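# Flip the nest block upright under the laser marker

## Task

The nest block starts upside down. Turn it over so its cradle faces up and set it beneath the laser marker's lens, with all of its base resting on the field of holes. Then release it and move both hands away so that neither one is above the block.

## Robot and tools

Robot: two arms, left_arm and right_arm, each ending in a five-finger hand. right_arm has a right hand and left_arm has a mirrored left hand. Base positions in the scene frame are left_arm (+0.018, +0.229, 0) m and right_arm (+0.041, -0.244, 0) m, each turned slightly about z. A camera stand sits behind the arms.

Frames: the scene frame has its origin at table height, midway between the nominal bases. +z points up, +x points out over the table, and +y points toward left_arm. Reported hand poses and the Hand target are in each arm's own base frame. Fixed cameras and the table use the scene frame. Motion offsets are measured along the current Hand target's own axes. Hand point axes: it sits about 0.05 m in front of the palm. +z runs along the straightened fingers, +y points out of the palm, and +x crosses the palm away from the thumb. On the left hand, +x points toward the thumb. Straight fingertips reach 0.06 to 0.07 m past the point. A wrist bracket on the little-finger side can strike objects.

execute_actions(actions, cameras): actions is a list of actions. Each action is a list of up to 15 rows, one per 1/30 s step. A short action repeats its last row. Every row is one flat list of 28 numbers in [-1, 1] covering both arms, in this order: left dx, dy, dz, rx, ry, rz; left thumb_turn, thumb_bend, index, middle, ring, little, force_limit, speed; then the same 14 numbers for the right arm. dx..rz are offsets from the arm's Hand target as it stood when the action began, not absolute poses. All rows of an action count from that same start. 1.0 equals 0.6 m or 180 degrees. rx, ry, rz form a single rotation vector. Sending all six as zero re-requests the current Hand target. Finger numbers are absolute targets: -1 is open or straight and +1 is closed. For thumb_turn, +1 places the thumb in front of the palm. force_limit runs linearly from about 0 N at -1 to 10 N at +1, or 15 N for the two thumb motors. speed runs from nearly 0 at -1 up to full speed at +0.48 and beyond. Grip with the thumb turned in. Objects about 0.035 to 0.065 m thick fit, and handles down to 0.025 m. For a soft grip, close with speed at -0.94 or lower. To keep a hand unchanged, resend the eight numbers you last sent for it; at the very start, send its hand_measured followed by its force_limit and speed. cameras lists camera names, ["all"], or []. Images come back only when actions is empty or when cameras are requested.

move(target, speed, blend, blocking, cameras): target is one 28-number row in the same layout, or a list of up to 15 such rows. Every row is an offset from the Hand target at the start of the move, not from the previous row. Each hand travels in a straight line. speed is the top speed in m/s, from 0.002 to 4.3 (default 0.25), with turning capped at twice that value in rad/s. Give one number, or one per target. blend is in metres and rounds corners between listed targets; 0 means stop at each. The whole move is capped at 10 s. blocking=false returns after about 0.5 s while the move continues. Hand numbers for later targets are applied only once everything has come to rest. The result has a "move:" line giving the outcome (done, off_target, moving, held, fault) and any limits (paced = pose clipped; held = steps withheld). done means the arm is within 10 mm and 2 degrees of its target. It does not tell you whether the arm touched anything.

wait(seconds 0-10): lets time pass while each arm holds its command. stop(): brakes a running move. zoom_image(camera, region [x0,y0,x1,y1] in pixels, at most 504 by 504): enlarges part of the newest image. Cameras: cam_high and cam_low at 896x504, cam_left_wrist and cam_right_wrist at 672x504. show_instructions(): shows the reference pages. finished_scene(): ends the scene for good.

Results: end_effector_position (m) and end_effector_quat_wxyz, in the base frame. Hand target is the last commanded pose after clipping; new offsets start from it. Joint positions, velocities and torques are also given. hand_measured, hand_stopped_by (moving, target, force, stalled, fault) and hand_load_n list six values in motor order. A load near 0 suggests the grip has been lost.

Behaviour: the arm tracks its commands loosely. It often comes to rest 1 to 3 cm short, usually low, even when nothing is in contact. To close the gap, send the remaining distance as an offset. Commanded orientation is clipped to within 40 degrees of the current one per step. Avoid paths that pass near an arm's own base. To end a push, command the target back past the hand point.

Avoid: dropping the block or letting it fall far, releasing it while it moves, fast impacts, hard presses on fixed objects, arm-to-arm contact (including one hand gripping the other's fingers), and excessive finger loads. Any object that leaves the table fails the task. Loads, stretched-out arms and unreachable targets heat the motors. At 100 °C the arm drops and stays down for a while. Loose objects may occasionally get nudged.

Each tool is called after "Call:" as name(argument=value, ...) on one line, values as JSON.

Reference images:

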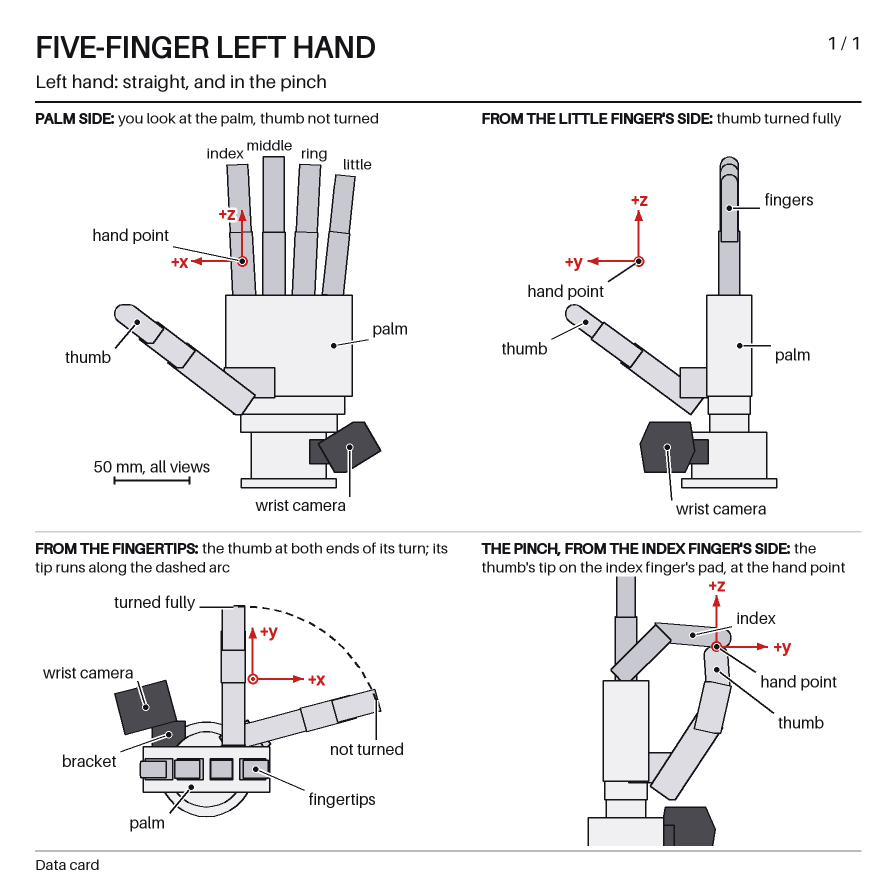

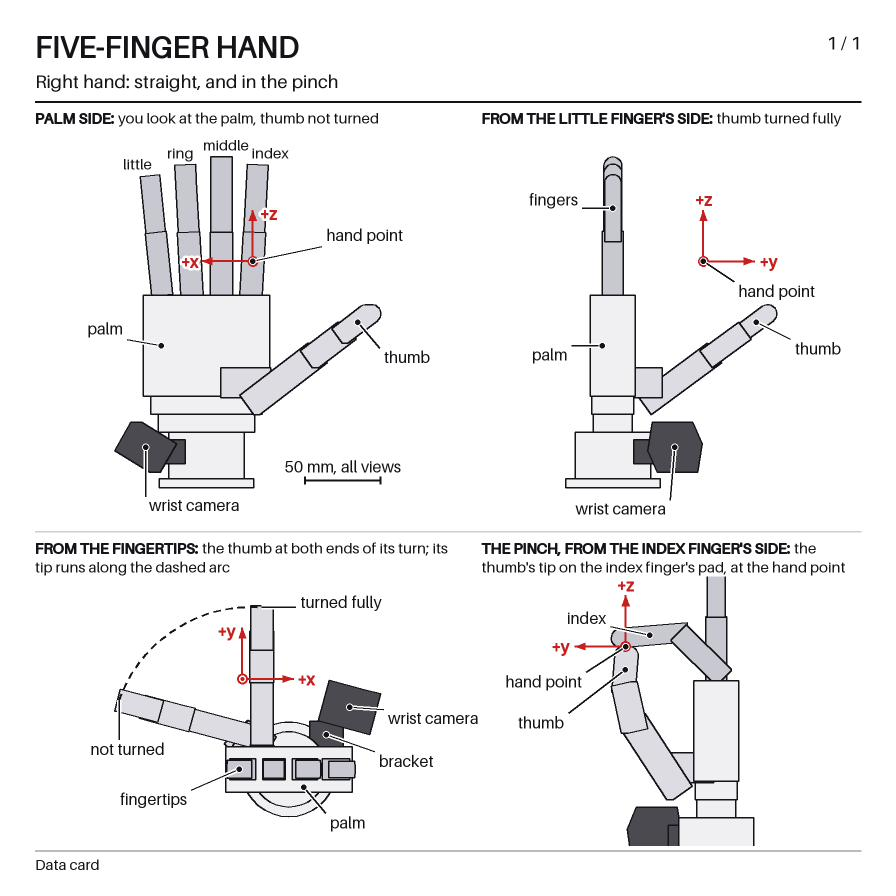

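## Session

Call:
execute_actions(actions=[])

Scene clock: 0.00 s.
left_arm: end_effector_position=(+0.6417, +0.0960, +0.1002) hand_measured=(-1.000, -1.000, -1.000, -1.000, -1.000, -1.000) hand_load_n=(+0.0, +0.0, +0.0, +0.0, +0.0, +0.0) hand_stopped_by=(target, target, target, target, target, target) hand_force_limit=0.00 hand_speed=-0.80 end_effector_quat_wxyz=(+0.472, +0.049, +0.846, +0.241) | right_arm: end_effector_position=(+0.1883, +0.1098, +0.2574) hand_measured=(-1.000, -1.000, -1.000, -1.000, -1.000, -1.000) hand_load_n=(+0.0, +0.0, +0.0, +0.0, +0.0, +0.0) hand_stopped_by=(target, target, target, target, target, target) hand_force_limit=0.00 hand_speed=-0.80 end_effector_quat_wxyz=(-0.361, +0.894, -0.145, +0.224)
Joint positions: left_arm=[-0.071 1.792 1.016 0.274 -0.432 1.874] | right_arm=[0.214 0.464 0.8 -1.14 -0.477 -0.838]
Joint velocities: within noise
Joint torques (N m): no reading
Motor temperatures (°C): left_arm=[26 30 29 27 25 22] | right_arm=[25 29 32 24 22 26]
Heat: left arm: hottest shoulder 30 °C; right arm: hottest elbow 32 °C.
Hand target: left_arm +0.6513, +0.0954, +0.1140; +0.486, +0.045, +0.839, +0.241 | right_arm +0.1908, +0.1103, +0.2680; -0.365, +0.890, -0.142, +0.234

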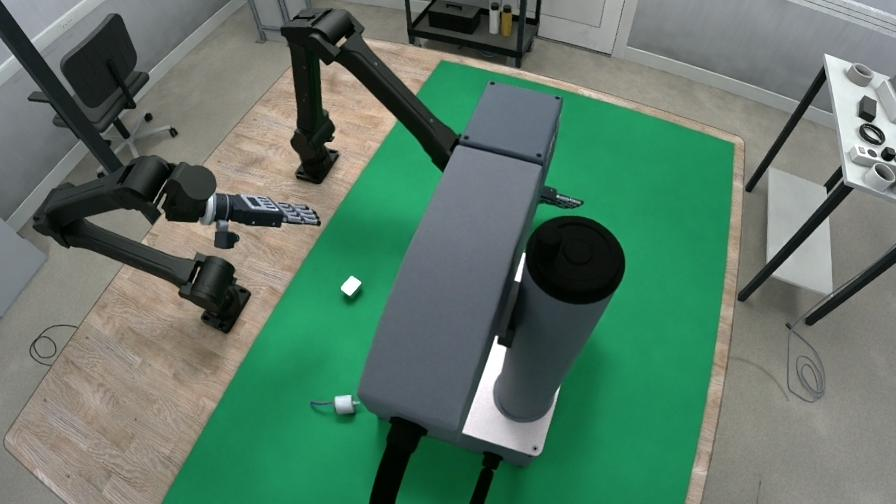

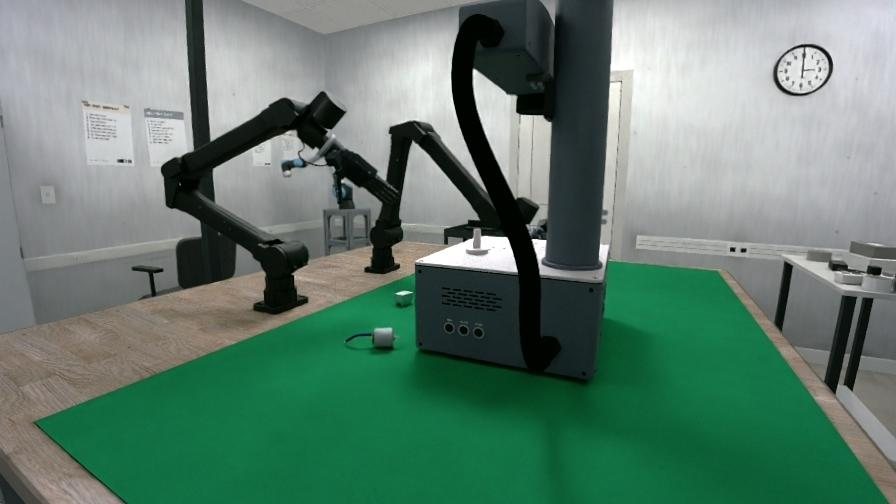

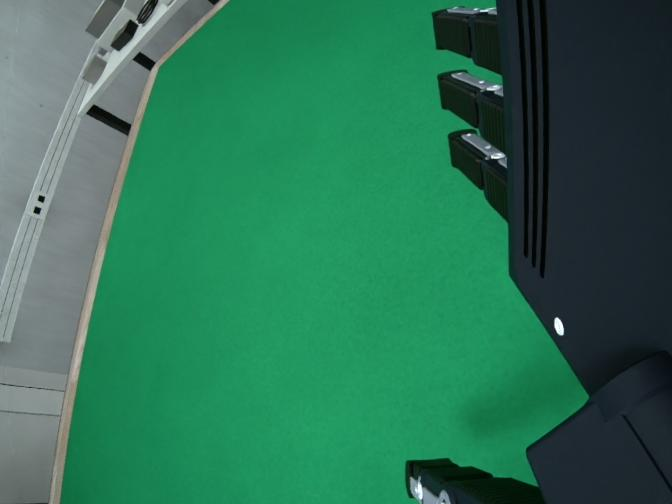

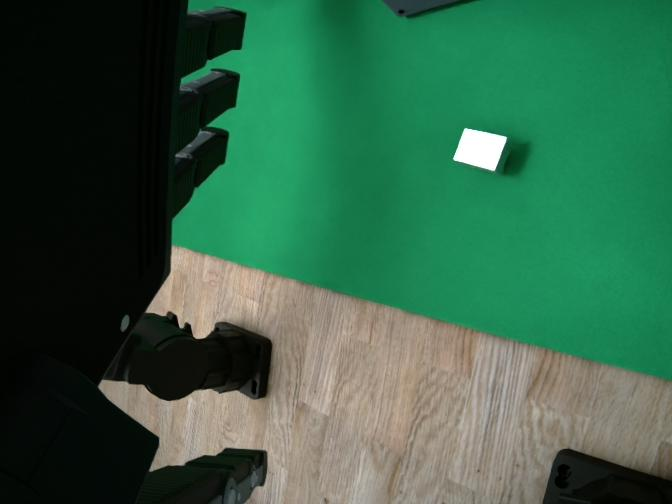

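Call:
zoom_image(camera="cam_high", region=[280, 220, 480, 440])

Call:
zoom_image(camera="cam_low", region=[330, 200, 630, 400])

Call:
zoom_image(camera="cam_right_wrist", region=[420, 90, 570, 200])

Scaled by 2.291 from the camera's 896x504 image, which has a finer 1280x720 frame.

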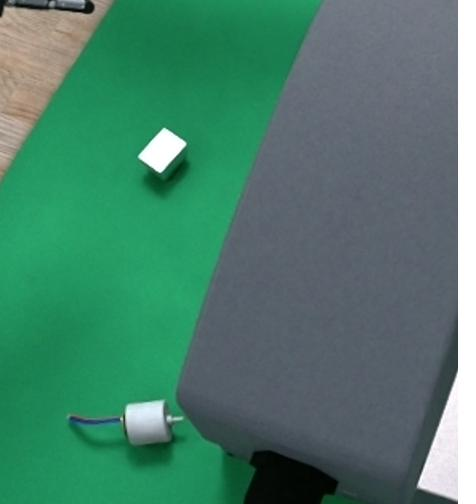

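Scaled by 1.680 from the camera's 896x504 image, which has a finer 1280x720 frame.

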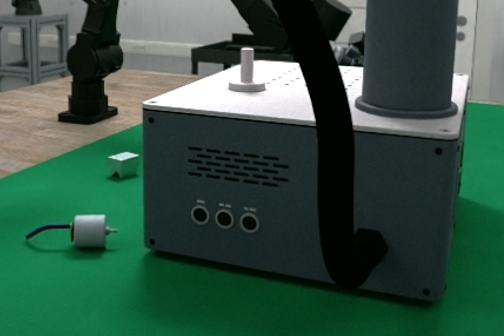

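Scaled by 3.360 from the camera's 672x504 image, which has a finer 960x720 frame.

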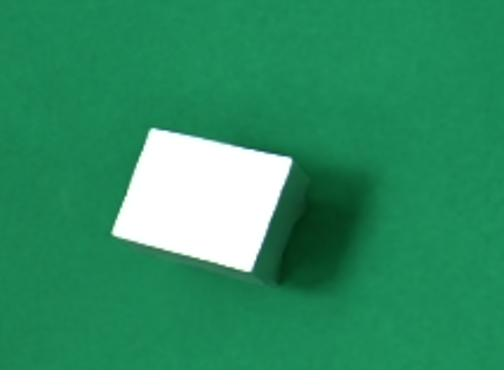

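Call:
zoom_image(camera="cam_low", region=[384, 280, 424, 315])

Call:
zoom_image(camera="cam_high", region=[330, 265, 375, 310])

Call:
zoom_image(camera="cam_low", region=[410, 190, 630, 290])

Call:
zoom_image(camera="cam_high", region=[420, 240, 640, 480])

Scaled by 12.600 from the camera's 896x504 image, which has a finer 1280x720 frame.

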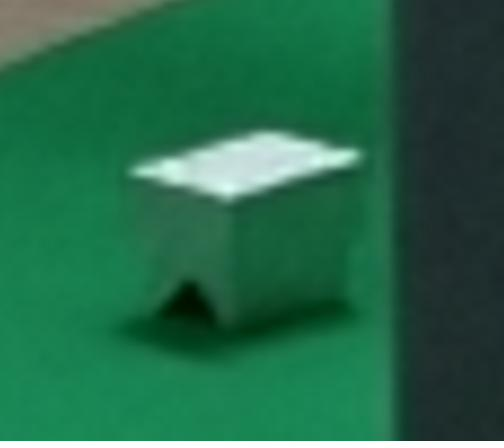

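Scaled by 11.200 from the camera's 896x504 image, which has a finer 1280x720 frame.

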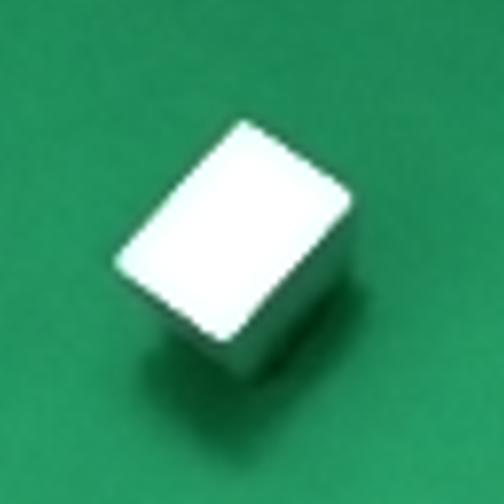

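Scaled by 2.291 from the camera's 896x504 image, which has a finer 1280x720 frame.

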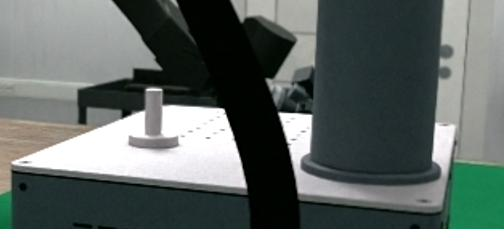

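Scaled by 2.100 from the camera's 896x504 image, which has a finer 1280x720 frame.

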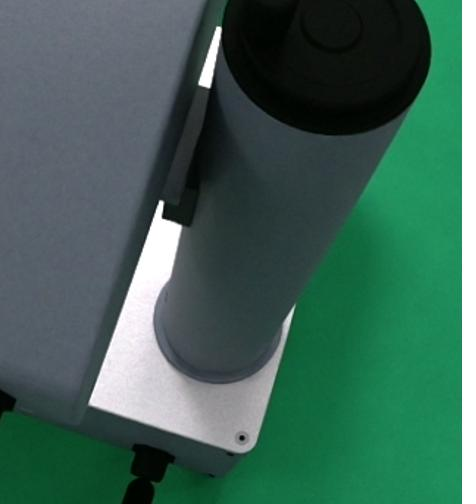

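Call:
move(target=[0,0,0,0,0,0,-1,-1,-1,-1,-1,-1,0,-0.8,0.362,-0.022,0.148,-0.001,0.2316,0.2764,-1,-1,-1,-1,-1,-1,0,-0.8], cameras=["cam_high","cam_low","cam_left_wrist","cam_right_wrist"])

Scene clock: 68.07 s.
left_arm: end_effector_position=(+0.6417, +0.0960, +0.1002) hand_measured=(-1.000, -1.000, -1.000, -1.000, -1.000, -1.000) hand_load_n=(+0.0, +0.0, +0.0, +0.0, +0.0, +0.0) hand_stopped_by=(target, target, target, target, target, target) hand_force_limit=0.00 hand_speed=-0.80 end_effector_quat_wxyz=(+0.472, +0.049, +0.846, +0.241) | right_arm: end_effector_position=(+0.4057, +0.0694, +0.2599) hand_measured=(-1.000, -1.000, -1.000, -1.000, -1.000, -1.000) hand_load_n=(-0.5, +0.0, +0.0, +0.0, +0.0, +0.0) hand_stopped_by=(target, target, target, target, target, target) hand_force_limit=0.00 hand_speed=-0.80 end_effector_quat_wxyz=(-0.330, +0.622, -0.621, +0.343)
Joint positions: left_arm=[-0.071 1.792 1.016 0.274 -0.432 1.874] | right_arm=[0.153 0.887 0.863 -0.561 0.143 0.074]
Joint torques (N m): left_arm=[0.73 -15.33 9.88 2.97 -0.33 0.05] | right_arm=[2.02 -1.03 12.23 2.39 0.25 0.02]
Heat: left arm: hottest elbow 33 °C; right arm: hottest elbow 36 °C.
Hand target: left_arm +0.6513, +0.0954, +0.1140; +0.486, +0.045, +0.839, +0.241 | right_arm +0.4227, +0.0793, +0.2899; -0.354, +0.613, -0.612, +0.354
Off the commanded pose: left_arm 0.017 m, 2 deg | right_arm 0.036 m, 3 deg.
move: off_target (left_arm, right_arm)
camera_calibration:
cam_right_wrist: T_world_to_cam=[[-0.492369, -0.271161, -0.82707, 0.437435], [-0.573595, 0.815789, 0.074009, 0.153578], [0.654646, 0.510843, -0.557205, -0.0362544], [0, 0, 0, 1]] pos_world=[0.327205, 0.0118479, 0.330222]

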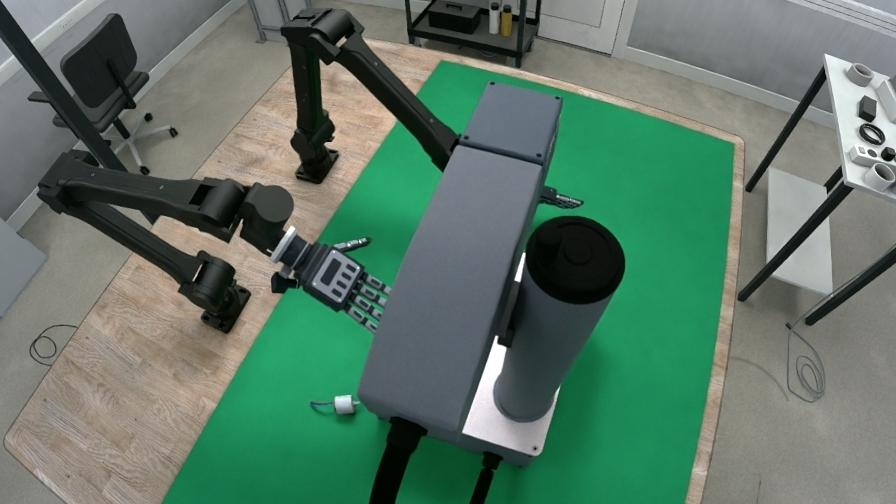

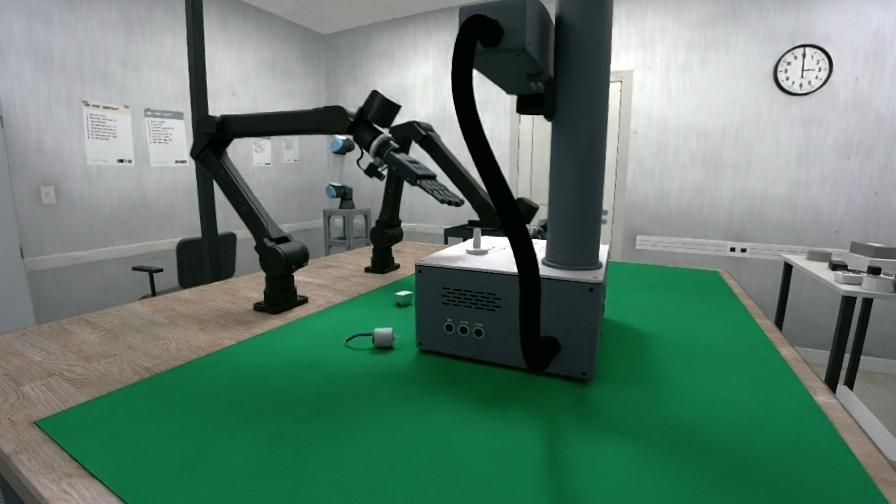

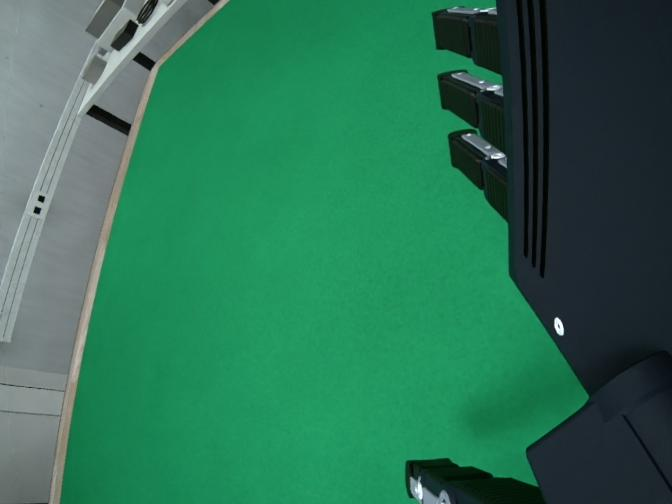

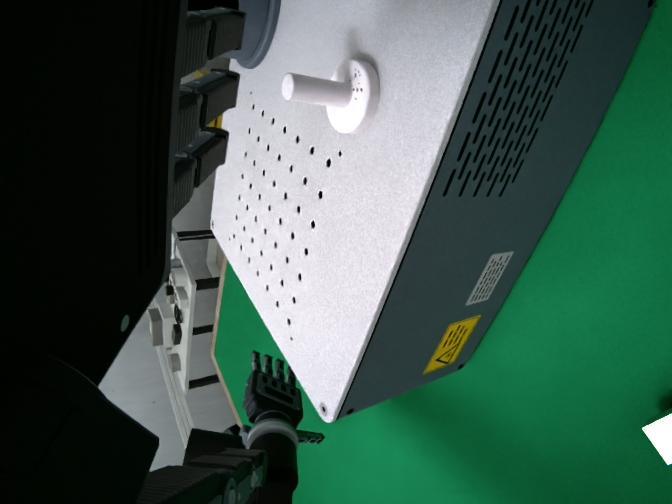

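Call:
zoom_image(camera="cam_right_wrist", region=[200, 40, 400, 360])

Call:
zoom_image(camera="cam_low", region=[450, 0, 650, 130])

Scaled by 1.575 from the camera's 672x504 image, which has a finer 960x720 frame.

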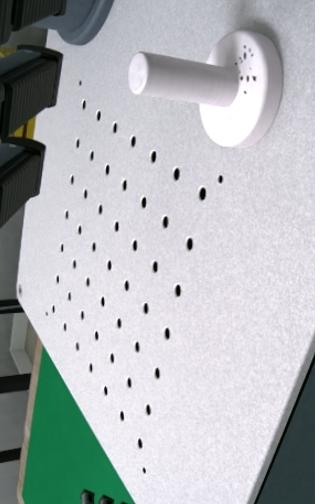

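Scaled by 2.520 from the camera's 896x504 image, which has a finer 1280x720 frame.

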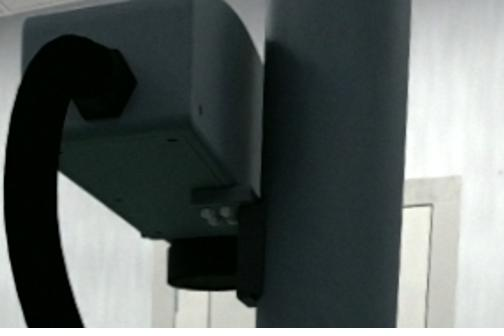

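Call:
move(target=[[-0.0797,0.133,-0.455,0.2026,0.0875,-0.5633,1,-0.5,-0.45,-0.45,-0.45,-0.45,-0.2,0,0.633,0.097,-0.167,0,0.2646,0.1528,-1,-1,-1,-1,-1,-1,0,-0.8],[-0.0118,-0.4587,-0.825,0.2026,0.0875,-0.5633,1,-0.5,-0.45,-0.45,-0.45,-0.45,-0.2,0,0.633,0.097,-0.167,0,0.2646,0.1528,-1,-1,-1,-1,-1,-1,0,-0.8]], blend=[0.05,0], speed=0.3, cameras=["cam_high","cam_low","cam_left_wrist"])

Scene clock: 97.43 s.
left_arm: end_effector_position=(+0.2754, -0.3028, +0.1644) hand_measured=(+1.000, -0.500, -0.450, -0.450, -0.450, -0.450) hand_load_n=(+0.0, +0.0, +0.0, +0.0, +0.0, +0.0) hand_stopped_by=(target, target, target, target, target, target) hand_force_limit=-0.20 hand_speed=0.00 end_effector_quat_wxyz=(+0.362, -0.501, +0.666, -0.417) | right_arm: end_effector_position=(+0.2990, -0.2830, +0.2600) hand_measured=(-1.000, -1.000, -1.000, -1.000, -1.000, -1.000) hand_load_n=(+0.0, +0.0, +0.0, +0.0, +0.0, +0.0) hand_stopped_by=(target, target, target, target, target, target) hand_force_limit=0.00 hand_speed=-0.80 end_effector_quat_wxyz=(+0.143, -0.275, +0.835, -0.454)
Joint positions: left_arm=[-1.081 0.96 0.581 -0.203 -0.782 -0.363] | right_arm=[-0.775 0.887 0.863 -0.561 0.144 0.083]
Joint torques (N m): left_arm=[1.03 -4.31 14.76 3.38 -0.61 -0.07] | right_arm=[-0.32 -1.08 12.19 2.44 0.23 -0.1]
Motor temperatures (°C): left_arm=[25 32 34 27 24 22] | right_arm=[25 28 41 24 21 25]
Heat: left arm: hottest elbow 34 °C; right arm: hottest elbow 41 °C.
Hand target: left_arm +0.2844, -0.3273, +0.2002; +0.354, -0.505, +0.645, -0.451 | right_arm +0.3071, -0.3006, +0.2898; +0.151, -0.261, +0.826, -0.477
Off the commanded pose: left_arm 0.044 m, 5 deg | right_arm 0.036 m, 3 deg.
move: off_target (left_arm, right_arm)
camera_calibration:
cam_left_wrist: T_world_to_cam=[[0.265262, -0.379387, 0.886398, -0.338558], [-0.747435, -0.661663, -0.0595214, 0.0122652], [0.609078, -0.646737, -0.459081, -0.172566], [0, 0, 0, 1]] pos_world=[0.20408, -0.231934, 0.221605]
Images, in order (width x height): cam_high 896x504, cam_low 896x504, cam_left_wrist 672x504.

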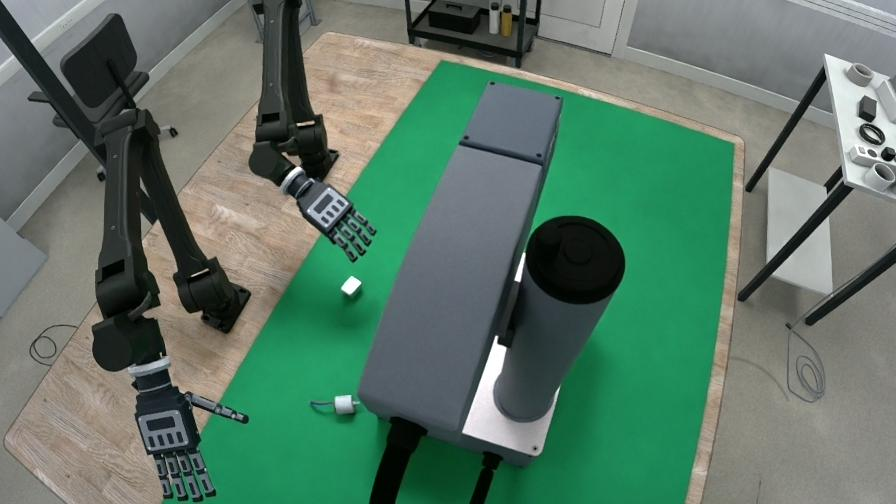

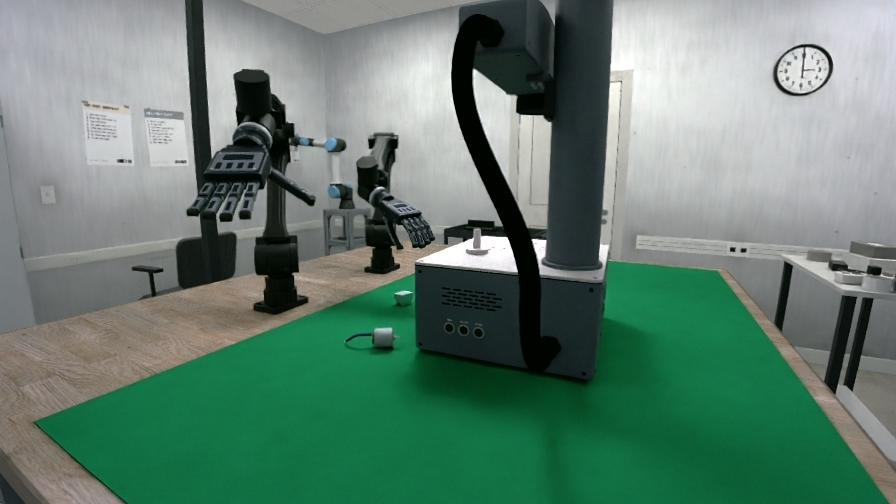

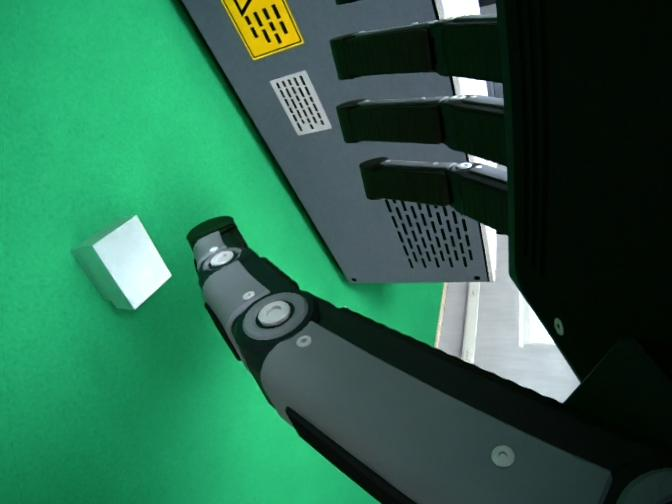

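Call:
zoom_image(camera="cam_left_wrist", region=[60, 190, 260, 340])

Scaled by 2.520 from the camera's 672x504 image, which has a finer 960x720 frame.

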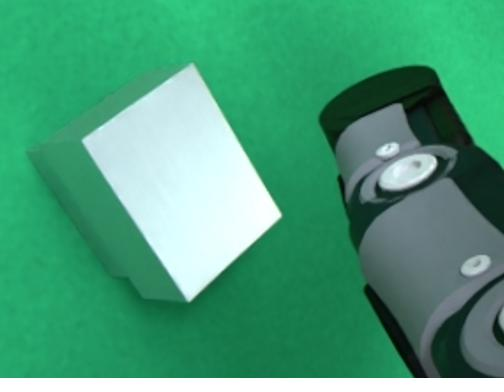

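Call:
move(target=[0.031,0.1242,0.074,0.0167,0,-0.0222,1,-0.5,-0.45,-0.45,-0.45,-0.45,-0.2,0,0,0,0,0,0,0,-1,-1,-1,-1,-1,-1,0,-0.8], speed=0.15, cameras=["cam_left_wrist"])

Scene clock: 107.07 s.
left_arm: end_effector_position=(+0.2989, -0.3453, +0.1162) hand_measured=(+1.000, -0.500, -0.450, -0.450, -0.450, -0.450) hand_load_n=(+0.0, +0.0, +0.0, +0.0, +0.0, +0.0) hand_stopped_by=(target, target, target, target, target, target) hand_force_limit=-0.20 hand_speed=0.00 end_effector_quat_wxyz=(+0.354, -0.521, +0.615, -0.475) | right_arm: end_effector_position=(+0.2990, -0.2830, +0.2600) hand_measured=(-1.000, -1.000, -1.000, -1.000, -1.000, -1.000) hand_load_n=(-0.5, +0.0, +0.0, +0.0, +0.0, +0.0) hand_stopped_by=(target, target, target, target, target, target) hand_force_limit=0.00 hand_speed=-0.80 end_effector_quat_wxyz=(+0.143, -0.275, +0.835, -0.454)
Joint positions: left_arm=[-1.088 1.207 0.504 0.256 -0.809 -0.397] | right_arm=[-0.775 0.887 0.863 -0.561 0.144 0.083]
Joint torques (N m): left_arm=[0.26 -6.01 8.01 3.34 -0.53 0] | right_arm=[-0.38 -1.2 12.16 2.4 0.22 -0.09]
Heat: left arm: hottest elbow 36 °C; right arm: hottest elbow 43 °C.
Hand target: left_arm +0.2956, -0.3494, +0.1149; +0.351, -0.518, +0.615, -0.480 | right_arm +0.3071, -0.3006, +0.2898; +0.151, -0.261, +0.826, -0.477
Off the commanded pose: left_arm 0.005 m, 1 deg | right_arm 0.036 m, 3 deg.
move: off_target (right_arm)
camera_calibration:
cam_left_wrist: T_world_to_cam=[[0.211688, -0.239561, 0.947522, -0.26099], [-0.725516, -0.688103, -0.0118831, -0.022387], [0.654839, -0.684927, -0.319469, -0.279617], [0, 0, 0, 1]] pos_world=[0.22211, -0.269445, 0.157699]
Images, in order (width x height): cam_left_wrist 672x504.

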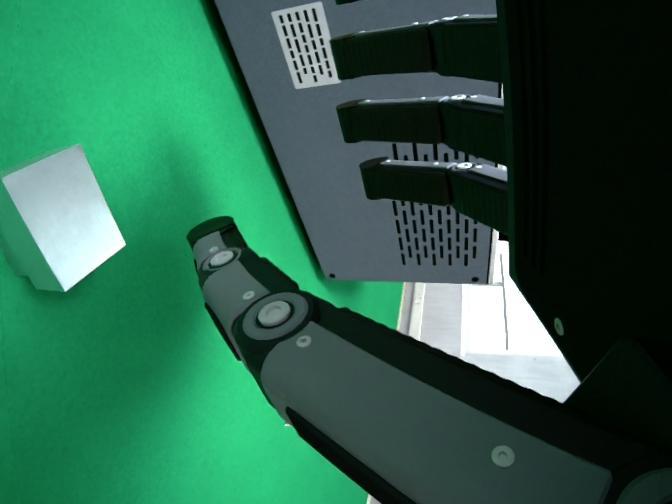

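Call:
move(target=[-0.0337,0.0713,-0.0065,0,0,0.0139,1,-0.5,-0.45,-0.45,-0.45,-0.45,-0.2,0,0,0,0,0,0,0,-1,-1,-1,-1,-1,-1,0,-0.8], speed=0.1, cameras=["cam_left_wrist","cam_high"])

Scene clock: 110.80 s.
left_arm: end_effector_position=(+0.2869, -0.3258, +0.0753) hand_measured=(+1.000, -0.500, -0.450, -0.450, -0.450, -0.450) hand_load_n=(+0.0, +0.0, +0.0, +0.0, +0.0, +0.0) hand_stopped_by=(target, target, target, target, target, target) hand_force_limit=-0.20 hand_speed=0.00 end_effector_quat_wxyz=(+0.362, -0.510, +0.623, -0.469) | right_arm: end_effector_position=(+0.2990, -0.2830, +0.2600) hand_measured=(-1.000, -1.000, -1.000, -1.000, -1.000, -1.000) hand_load_n=(+0.0, +0.0, +0.0, +0.0, +0.0, +0.0) hand_stopped_by=(target, target, target, target, target, target) hand_force_limit=0.00 hand_speed=-0.80 end_effector_quat_wxyz=(+0.143, -0.275, +0.835, -0.454)
Joint positions: left_arm=[-1.097 1.264 0.403 0.411 -0.817 -0.368] | right_arm=[-0.775 0.887 0.863 -0.561 0.144 0.083]
Joint torques (N m): left_arm=[0.44 -5.89 7.15 3.54 -0.53 0.13] | right_arm=[-0.32 -1.08 12.18 2.4 0.23 -0.1]
Heat: left arm: hottest elbow 35 °C; right arm: hottest elbow 43 °C.
Hand target: left_arm +0.2836, -0.3287, +0.0740; +0.361, -0.504, +0.626, -0.472 | right_arm +0.3071, -0.3006, +0.2898; +0.151, -0.261, +0.826, -0.477
Off the commanded pose: left_arm 0.005 m, 1 deg | right_arm 0.036 m, 3 deg.
move: off_target (right_arm)
camera_calibration:
cam_left_wrist: T_world_to_cam=[[0.20176, -0.271916, 0.940933, -0.222266], [-0.732344, -0.679793, -0.0394167, -0.0114153], [0.650358, -0.681134, -0.336291, -0.267751], [0, 0, 0, 1]] pos_world=[0.210618, -0.250572, 0.118645]
Images, in order (width x height): cam_high 896x504, cam_left_wrist 672x504.

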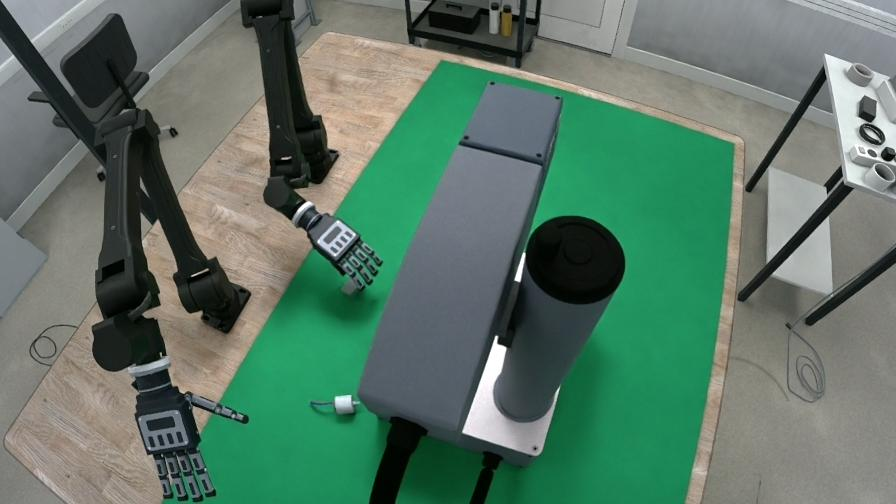

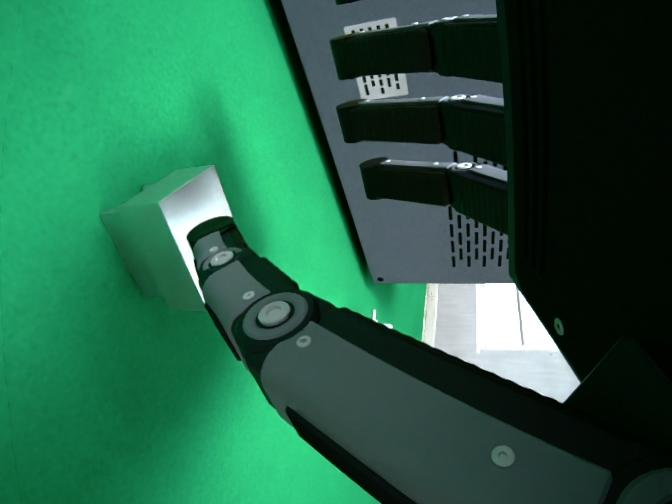

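Call:
move(target=[-0.0015,0.0708,0.0078,0,0,0,1,-0.45,-0.45,-0.45,-0.45,-0.45,-0.2,0,0,0,0,0,0,0,-1,-1,-1,-1,-1,-1,0,-0.8], speed=0.07, cameras=["cam_left_wrist"])

Scene clock: 116.93 s.
left_arm: end_effector_position=(+0.2796, -0.3241, +0.0331) hand_measured=(+1.000, -0.450, -0.450, -0.450, -0.450, -0.450) hand_load_n=(+0.0, +0.0, +0.0, +0.0, +0.0, +0.0) hand_stopped_by=(target, target, target, target, target, target) hand_force_limit=-0.20 hand_speed=0.00 end_effector_quat_wxyz=(+0.365, -0.506, +0.627, -0.467) | right_arm: end_effector_position=(+0.2990, -0.2830, +0.2600) hand_measured=(-1.000, -1.000, -1.000, -1.000, -1.000, -1.000) hand_load_n=(-0.5, +0.0, +0.0, +0.0, +0.0, +0.0) hand_stopped_by=(target, target, target, target, target, target) hand_force_limit=0.00 hand_speed=-0.80 end_effector_quat_wxyz=(+0.143, -0.275, +0.835, -0.454)
Joint positions: left_arm=[-1.119 1.421 0.355 0.606 -0.836 -0.367] | right_arm=[-0.775 0.887 0.863 -0.561 0.144 0.083]
Joint torques (N m): left_arm=[0.79 -6.65 5.45 3.55 -0.52 -0.02] | right_arm=[-0.38 -1.2 12.14 2.41 0.24 -0.1]
Heat: left arm: hottest elbow 35 °C; right arm: hottest elbow 43 °C.
Hand target: left_arm +0.2759, -0.3269, +0.0319; +0.362, -0.505, +0.626, -0.472 | right_arm +0.3071, -0.3006, +0.2898; +0.151, -0.261, +0.826, -0.477
Off the commanded pose: left_arm 0.005 m, 1 deg | right_arm 0.036 m, 3 deg.
move: off_target (right_arm)
camera_calibration:
cam_left_wrist: T_world_to_cam=[[0.197095, -0.2844, 0.938227, -0.183253], [-0.735088, -0.676087, -0.050518, -0.0149026], [0.648691, -0.679722, -0.342312, -0.27495], [0, 0, 0, 1]] pos_world=[0.203521, -0.249082, 0.0770609]
Images, in order (width x height): cam_left_wrist 672x504.

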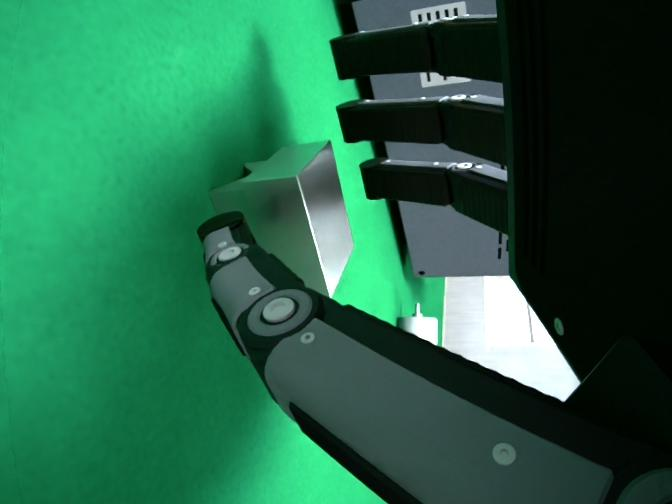

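Call:
execute_actions(actions=[[[0,0,0,0,0,0,1,0.3,0.15,0.15,-0.1,-0.1,-0.3,-0.9,0,0,0,0,0,0,-1,-1,-1,-1,-1,-1,0,-0.8]],[[0,0,0,0,0,0,1,0.3,0.15,0.15,-0.1,-0.1,-0.3,-0.9,0,0,0,0,0,0,-1,-1,-1,-1,-1,-1,0,-0.8]]], cameras=["cam_left_wrist"])

Scene clock: 121.57 s.
left_arm: end_effector_position=(+0.2804, -0.3243, +0.0345) hand_measured=(+1.000, -0.278, -0.108, -0.108, -0.100, -0.100) hand_load_n=(-0.5, +6.5, +4.0, +4.0, +0.0, +0.0) hand_stopped_by=(target, force, force, force, target, target) hand_force_limit=-0.30 hand_speed=-0.90 end_effector_quat_wxyz=(+0.366, -0.507, +0.624, -0.469) | right_arm: end_effector_position=(+0.2990, -0.2830, +0.2600) hand_measured=(-1.000, -1.000, -1.000, -1.000, -1.000, -1.000) hand_load_n=(+0.0, +0.0, +0.0, +0.0, +0.0, +0.0) hand_stopped_by=(target, target, target, target, target, target) hand_force_limit=0.00 hand_speed=-0.80 end_effector_quat_wxyz=(+0.143, -0.275, +0.835, -0.454)
Joint positions: left_arm=[-1.119 1.421 0.355 0.612 -0.84 -0.367] | right_arm=[-0.775 0.887 0.863 -0.561 0.144 0.083]
Joint torques (N m): left_arm=[-0.26 -6.83 5.56 3.12 -0.37 0.02] | right_arm=[-0.44 -1.14 12.15 2.41 0.23 -0.1]
Heat: left arm: hottest elbow 35 °C; right arm: hottest elbow 44 °C.
Hand target: left_arm +0.2759, -0.3269, +0.0319; +0.362, -0.505, +0.626, -0.472 | right_arm +0.3071, -0.3006, +0.2898; +0.151, -0.261, +0.826, -0.477
Off the commanded pose: left_arm 0.006 m, 1 deg | right_arm 0.036 m, 3 deg.
Step readings (end_effector_position of left_arm | right_arm):
0: (+0.2796, -0.3242, +0.0332) | (+0.2990, -0.2830, +0.2600)
1: (+0.2796, -0.3242, +0.0332) | (+0.2990, -0.2830, +0.2600)
2: (+0.2796, -0.3242, +0.0332) | (+0.2990, -0.2830, +0.2600)
4: (+0.2796, -0.3242, +0.0332) | (+0.2990, -0.2830, +0.2600)
8: (+0.2797, -0.3241, +0.0332) | (+0.2990, -0.2830, +0.2600)
15: (+0.2797, -0.3241, +0.0332) | (+0.2990, -0.2830, +0.2600)
16: (+0.2797, -0.3241, +0.0332) | (+0.2990, -0.2830, +0.2600)
17: (+0.2797, -0.3241, +0.0332) | (+0.2990, -0.2830, +0.2600)
19: (+0.2797, -0.3241, +0.0332) | (+0.2990, -0.2830, +0.2600)
23: (+0.2797, -0.3241, +0.0332) | (+0.2990, -0.2830, +0.2600)
30: (+0.2797, -0.3241, +0.0332) | (+0.2990, -0.2830, +0.2600)
camera_calibration:
cam_left_wrist: T_world_to_cam=[[0.194197, -0.279269, 0.94037, -0.182331], [-0.732581, -0.678818, -0.0503084, -0.016068], [0.65239, -0.679127, -0.336411, -0.276171], [0, 0, 0, 1]] pos_world=[0.203808, -0.249382, 0.0777432]
Images, in order (width x height): cam_left_wrist 672x504.

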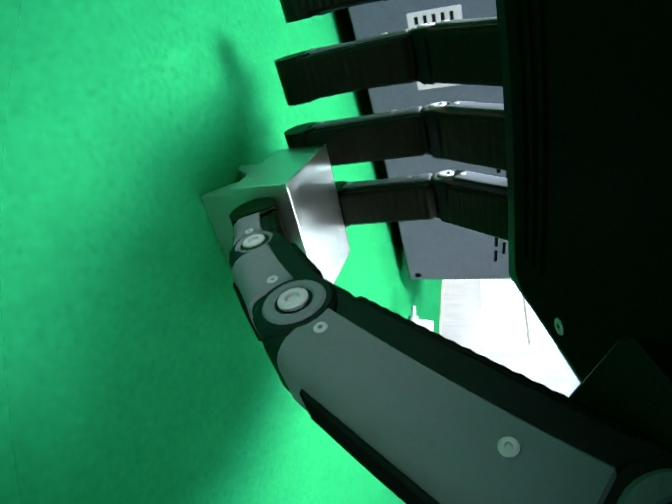

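Call:
move(target=[0.0035,-0.1435,-0.044,0,0,0,1,0.3,0.15,0.15,-0.1,-0.1,-0.3,-0.9,0,0,0,0,0,0,-1,-1,-1,-1,-1,-1,0,-0.8], speed=0.1, cameras=["cam_left_wrist","cam_high"])

Scene clock: 128.17 s.
left_arm: end_effector_position=(+0.2690, -0.3022, +0.0919) hand_measured=(+1.000, -0.278, -0.108, -0.108, -0.100, -0.100) hand_load_n=(-0.5, +6.5, +4.0, +3.5, +0.0, +0.0) hand_stopped_by=(target, force, force, force, target, target) hand_force_limit=-0.30 hand_speed=-0.90 end_effector_quat_wxyz=(+0.371, -0.502, +0.642, -0.446) | right_arm: end_effector_position=(+0.2990, -0.2830, +0.2600) hand_measured=(-1.000, -1.000, -1.000, -1.000, -1.000, -1.000) hand_load_n=(+0.0, +0.0, +0.0, +0.0, +0.0, +0.0) hand_stopped_by=(target, target, target, target, target, target) hand_force_limit=0.00 hand_speed=-0.80 end_effector_quat_wxyz=(+0.143, -0.275, +0.835, -0.454)
Joint positions: left_arm=[-1.12 1.103 0.392 0.199 -0.839 -0.367] | right_arm=[-0.775 0.887 0.863 -0.561 0.144 0.083]
Joint torques (N m): left_arm=[0.62 -5.42 12.93 2.15 -0.52 0] | right_arm=[-0.38 -1.08 12.21 2.4 0.23 -0.1]
Heat: left arm: hottest elbow 34 °C; right arm: hottest elbow 44 °C.
Hand target: left_arm +0.2759, -0.3269, +0.1220; +0.362, -0.505, +0.626, -0.472 | right_arm +0.3071, -0.3006, +0.2898; +0.151, -0.261, +0.826, -0.477
Off the commanded pose: left_arm 0.039 m, 4 deg | right_arm 0.036 m, 3 deg.
move: off_target (left_arm, right_arm)
camera_calibration:
cam_left_wrist: T_world_to_cam=[[0.218108, -0.32891, 0.918829, -0.247398], [-0.73554, -0.674186, -0.0667366, -0.00269669], [0.641412, -0.66128, -0.388972, -0.221197], [0, 0, 0, 1]] pos_world=[0.193855, -0.229463, 0.141097]
Images, in order (width x height): cam_high 896x504, cam_left_wrist 672x504.

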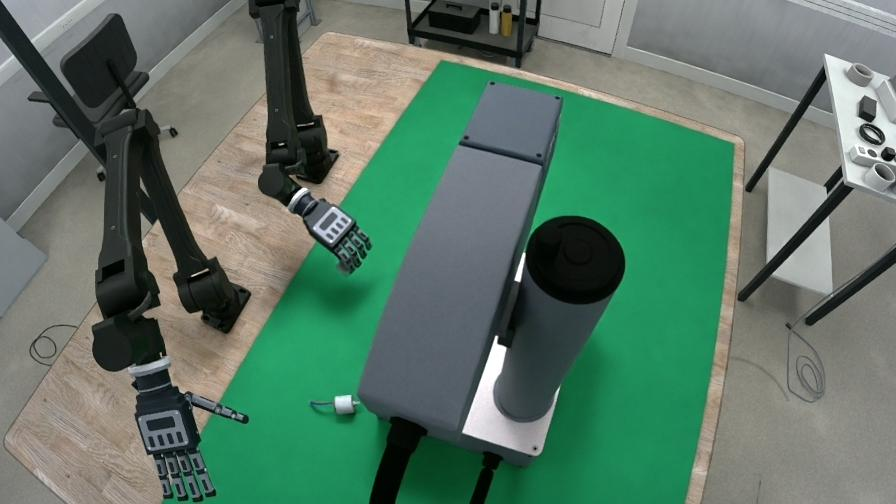

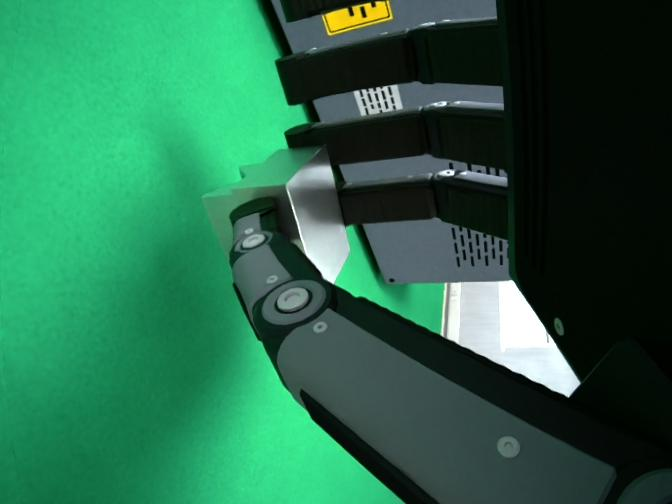

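Call:
move(target=[[-0.0677,-0.2455,-0.1042,0.03,-0.01,0.145,1,0.3,0.15,0.15,-0.1,-0.1,-0.3,-0.9,0,0,0,0,0,0,-1,-1,-1,-1,-1,-1,0,-0.8],[-0.1748,-0.4073,0.3587,0.0991,-0.0323,0.4836,1,0.3,0.15,0.15,-0.1,-0.1,-0.3,-0.9,0,0,0,0,0,0,-1,-1,-1,-1,-1,-1,0,-0.8]], speed=0.25, blend=[0.04,0], cameras=["cam_left_wrist","cam_high","cam_low"])

Scene clock: 136.00 s.
left_arm: end_effector_position=(+0.5486, -0.2773, +0.2472) hand_measured=(+1.000, -0.278, -0.108, -0.108, -0.100, -0.100) hand_load_n=(+0.5, +6.5, +4.0, +3.5, +0.0, +0.0) hand_stopped_by=(target, force, force, force, target, target) hand_force_limit=-0.30 hand_speed=-0.90 end_effector_quat_wxyz=(+0.651, +0.109, +0.737, -0.145) | right_arm: end_effector_position=(+0.2990, -0.2830, +0.2600) hand_measured=(-1.000, -1.000, -1.000, -1.000, -1.000, -1.000) hand_load_n=(+0.0, +0.0, +0.0, +0.0, +0.0, +0.0) hand_stopped_by=(target, target, target, target, target, target) hand_force_limit=0.00 hand_speed=-0.80 end_effector_quat_wxyz=(+0.143, -0.275, +0.835, -0.454)
Joint positions: left_arm=[-0.642 1.444 0.886 0.443 -0.274 1.467] | right_arm=[-0.775 0.887 0.863 -0.561 0.144 0.083]
Joint torques (N m): left_arm=[2.67 -11.34 14.84 3.97 -0.04 0.22] | right_arm=[-0.5 -1.14 12.16 2.43 0.23 -0.1]
Heat: left arm: hottest elbow 35 °C; right arm: hottest elbow 45 °C.
Hand target: left_arm +0.5707, -0.2846, +0.2904; +0.681, +0.098, +0.709, -0.154 | right_arm +0.3071, -0.3006, +0.2898; +0.151, -0.261, +0.826, -0.477
Off the commanded pose: left_arm 0.049 m, 5 deg | right_arm 0.036 m, 3 deg.
move: off_target (left_arm, right_arm)
camera_calibration:
cam_left_wrist: T_world_to_cam=[[-0.402877, -0.899087, -0.171268, 0.00917681], [-0.511424, 0.376329, -0.772543, 0.572846], [0.759036, -0.223649, -0.611429, -0.21176], [0, 0, 0, 1]] pos_world=[0.457398, -0.254688, 0.314643]
Images, in order (width x height): cam_high 896x504, cam_low 896x504, cam_left_wrist 672x504.

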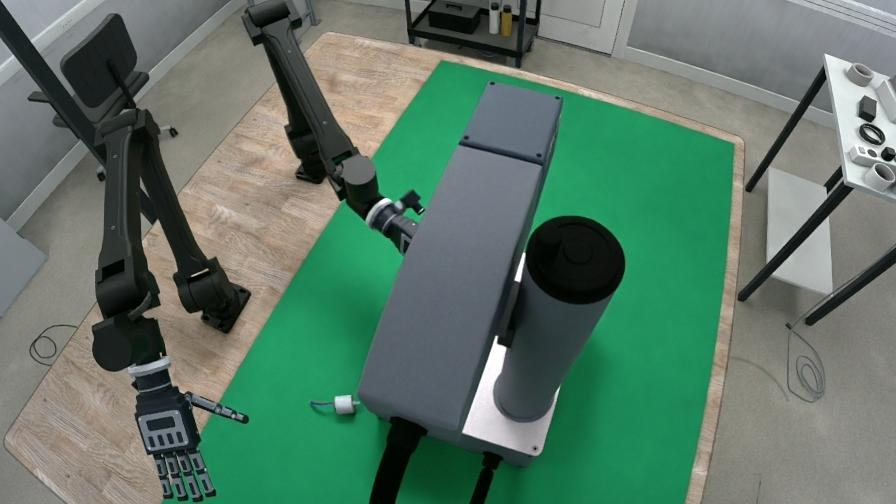

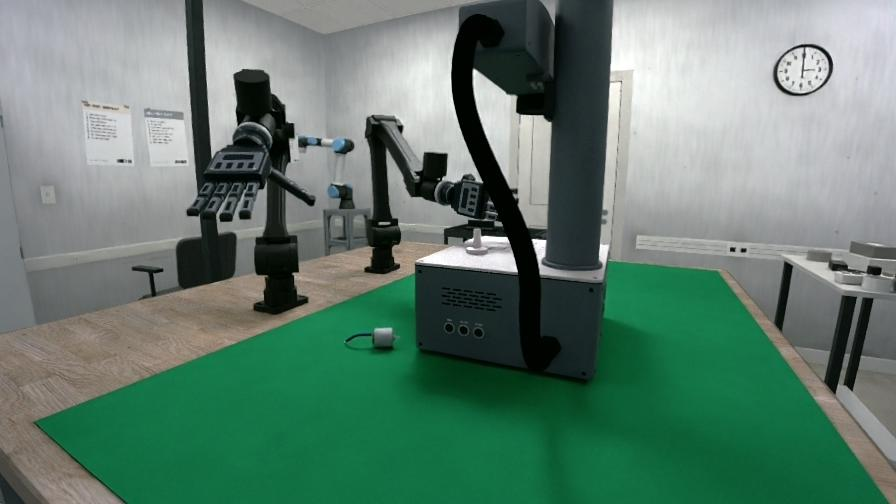

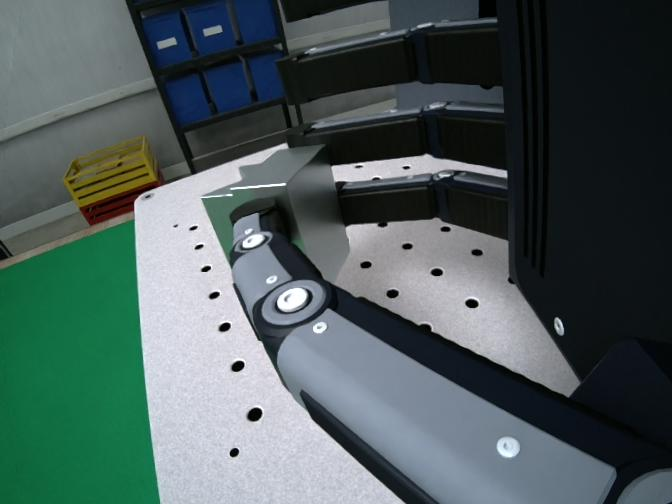

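Call:
move(target=[0.067,0.0015,0.0162,0,-0.0167,0,1,0.3,0.15,0.15,-0.1,-0.1,-0.3,-0.9,0,0,0,0,0,0,-1,-1,-1,-1,-1,-1,0,-0.8], speed=0.1, cameras=["cam_left_wrist"])

Scene clock: 141.97 s.
left_arm: end_effector_position=(+0.5681, -0.2908, +0.2268) hand_measured=(+1.000, -0.278, -0.108, -0.108, -0.100, -0.100) hand_load_n=(+0.0, +6.5, +4.0, +3.5, +0.0, +0.0) hand_stopped_by=(target, force, force, force, target, target) hand_force_limit=-0.30 hand_speed=-0.90 end_effector_quat_wxyz=(+0.680, +0.101, +0.709, -0.155) | right_arm: end_effector_position=(+0.2990, -0.2830, +0.2600) hand_measured=(-1.000, -1.000, -1.000, -1.000, -1.000, -1.000) hand_load_n=(+0.0, +0.0, +0.0, +0.0, +0.0, +0.0) hand_stopped_by=(target, target, target, target, target, target) hand_force_limit=0.00 hand_speed=-0.80 end_effector_quat_wxyz=(+0.143, -0.275, +0.835, -0.454)
Joint positions: left_arm=[-0.642 1.565 0.886 0.651 -0.276 1.481] | right_arm=[-0.775 0.887 0.863 -0.561 0.144 0.083]
Joint torques (N m): left_arm=[1.55 -12.98 10.73 4.14 -0.22 0.22] | right_arm=[-0.38 -1.14 12.15 2.43 0.23 -0.09]
Heat: left arm: hottest elbow 35 °C; right arm: hottest elbow 45 °C.
Hand target: left_arm +0.5780, -0.2900, +0.2498; +0.699, +0.094, +0.691, -0.156 | right_arm +0.3071, -0.3006, +0.2898; +0.151, -0.261, +0.826, -0.477
Off the commanded pose: left_arm 0.025 m, 3 deg | right_arm 0.036 m, 3 deg.
move: off_target (left_arm, right_arm)
camera_calibration:
cam_left_wrist: T_world_to_cam=[[-0.388935, -0.906234, -0.16574, -0.00981842], [-0.451621, 0.344357, -0.823077, 0.540365], [0.802974, -0.245272, -0.543207, -0.288867], [0, 0, 0, 1]] pos_world=[0.472174, -0.265827, 0.286221]
Images, in order (width x height): cam_left_wrist 672x504.

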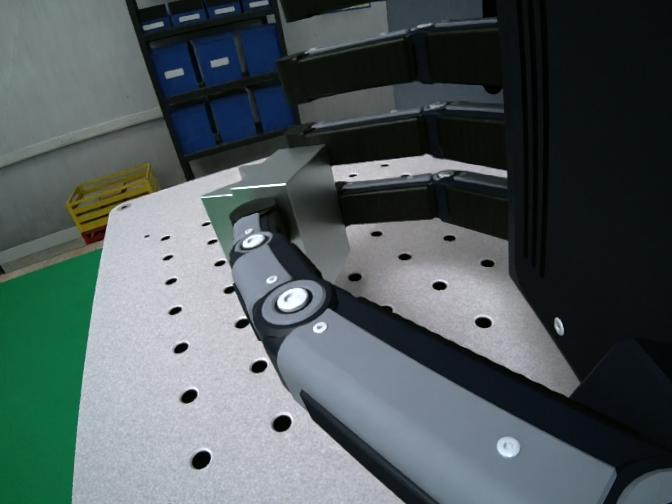

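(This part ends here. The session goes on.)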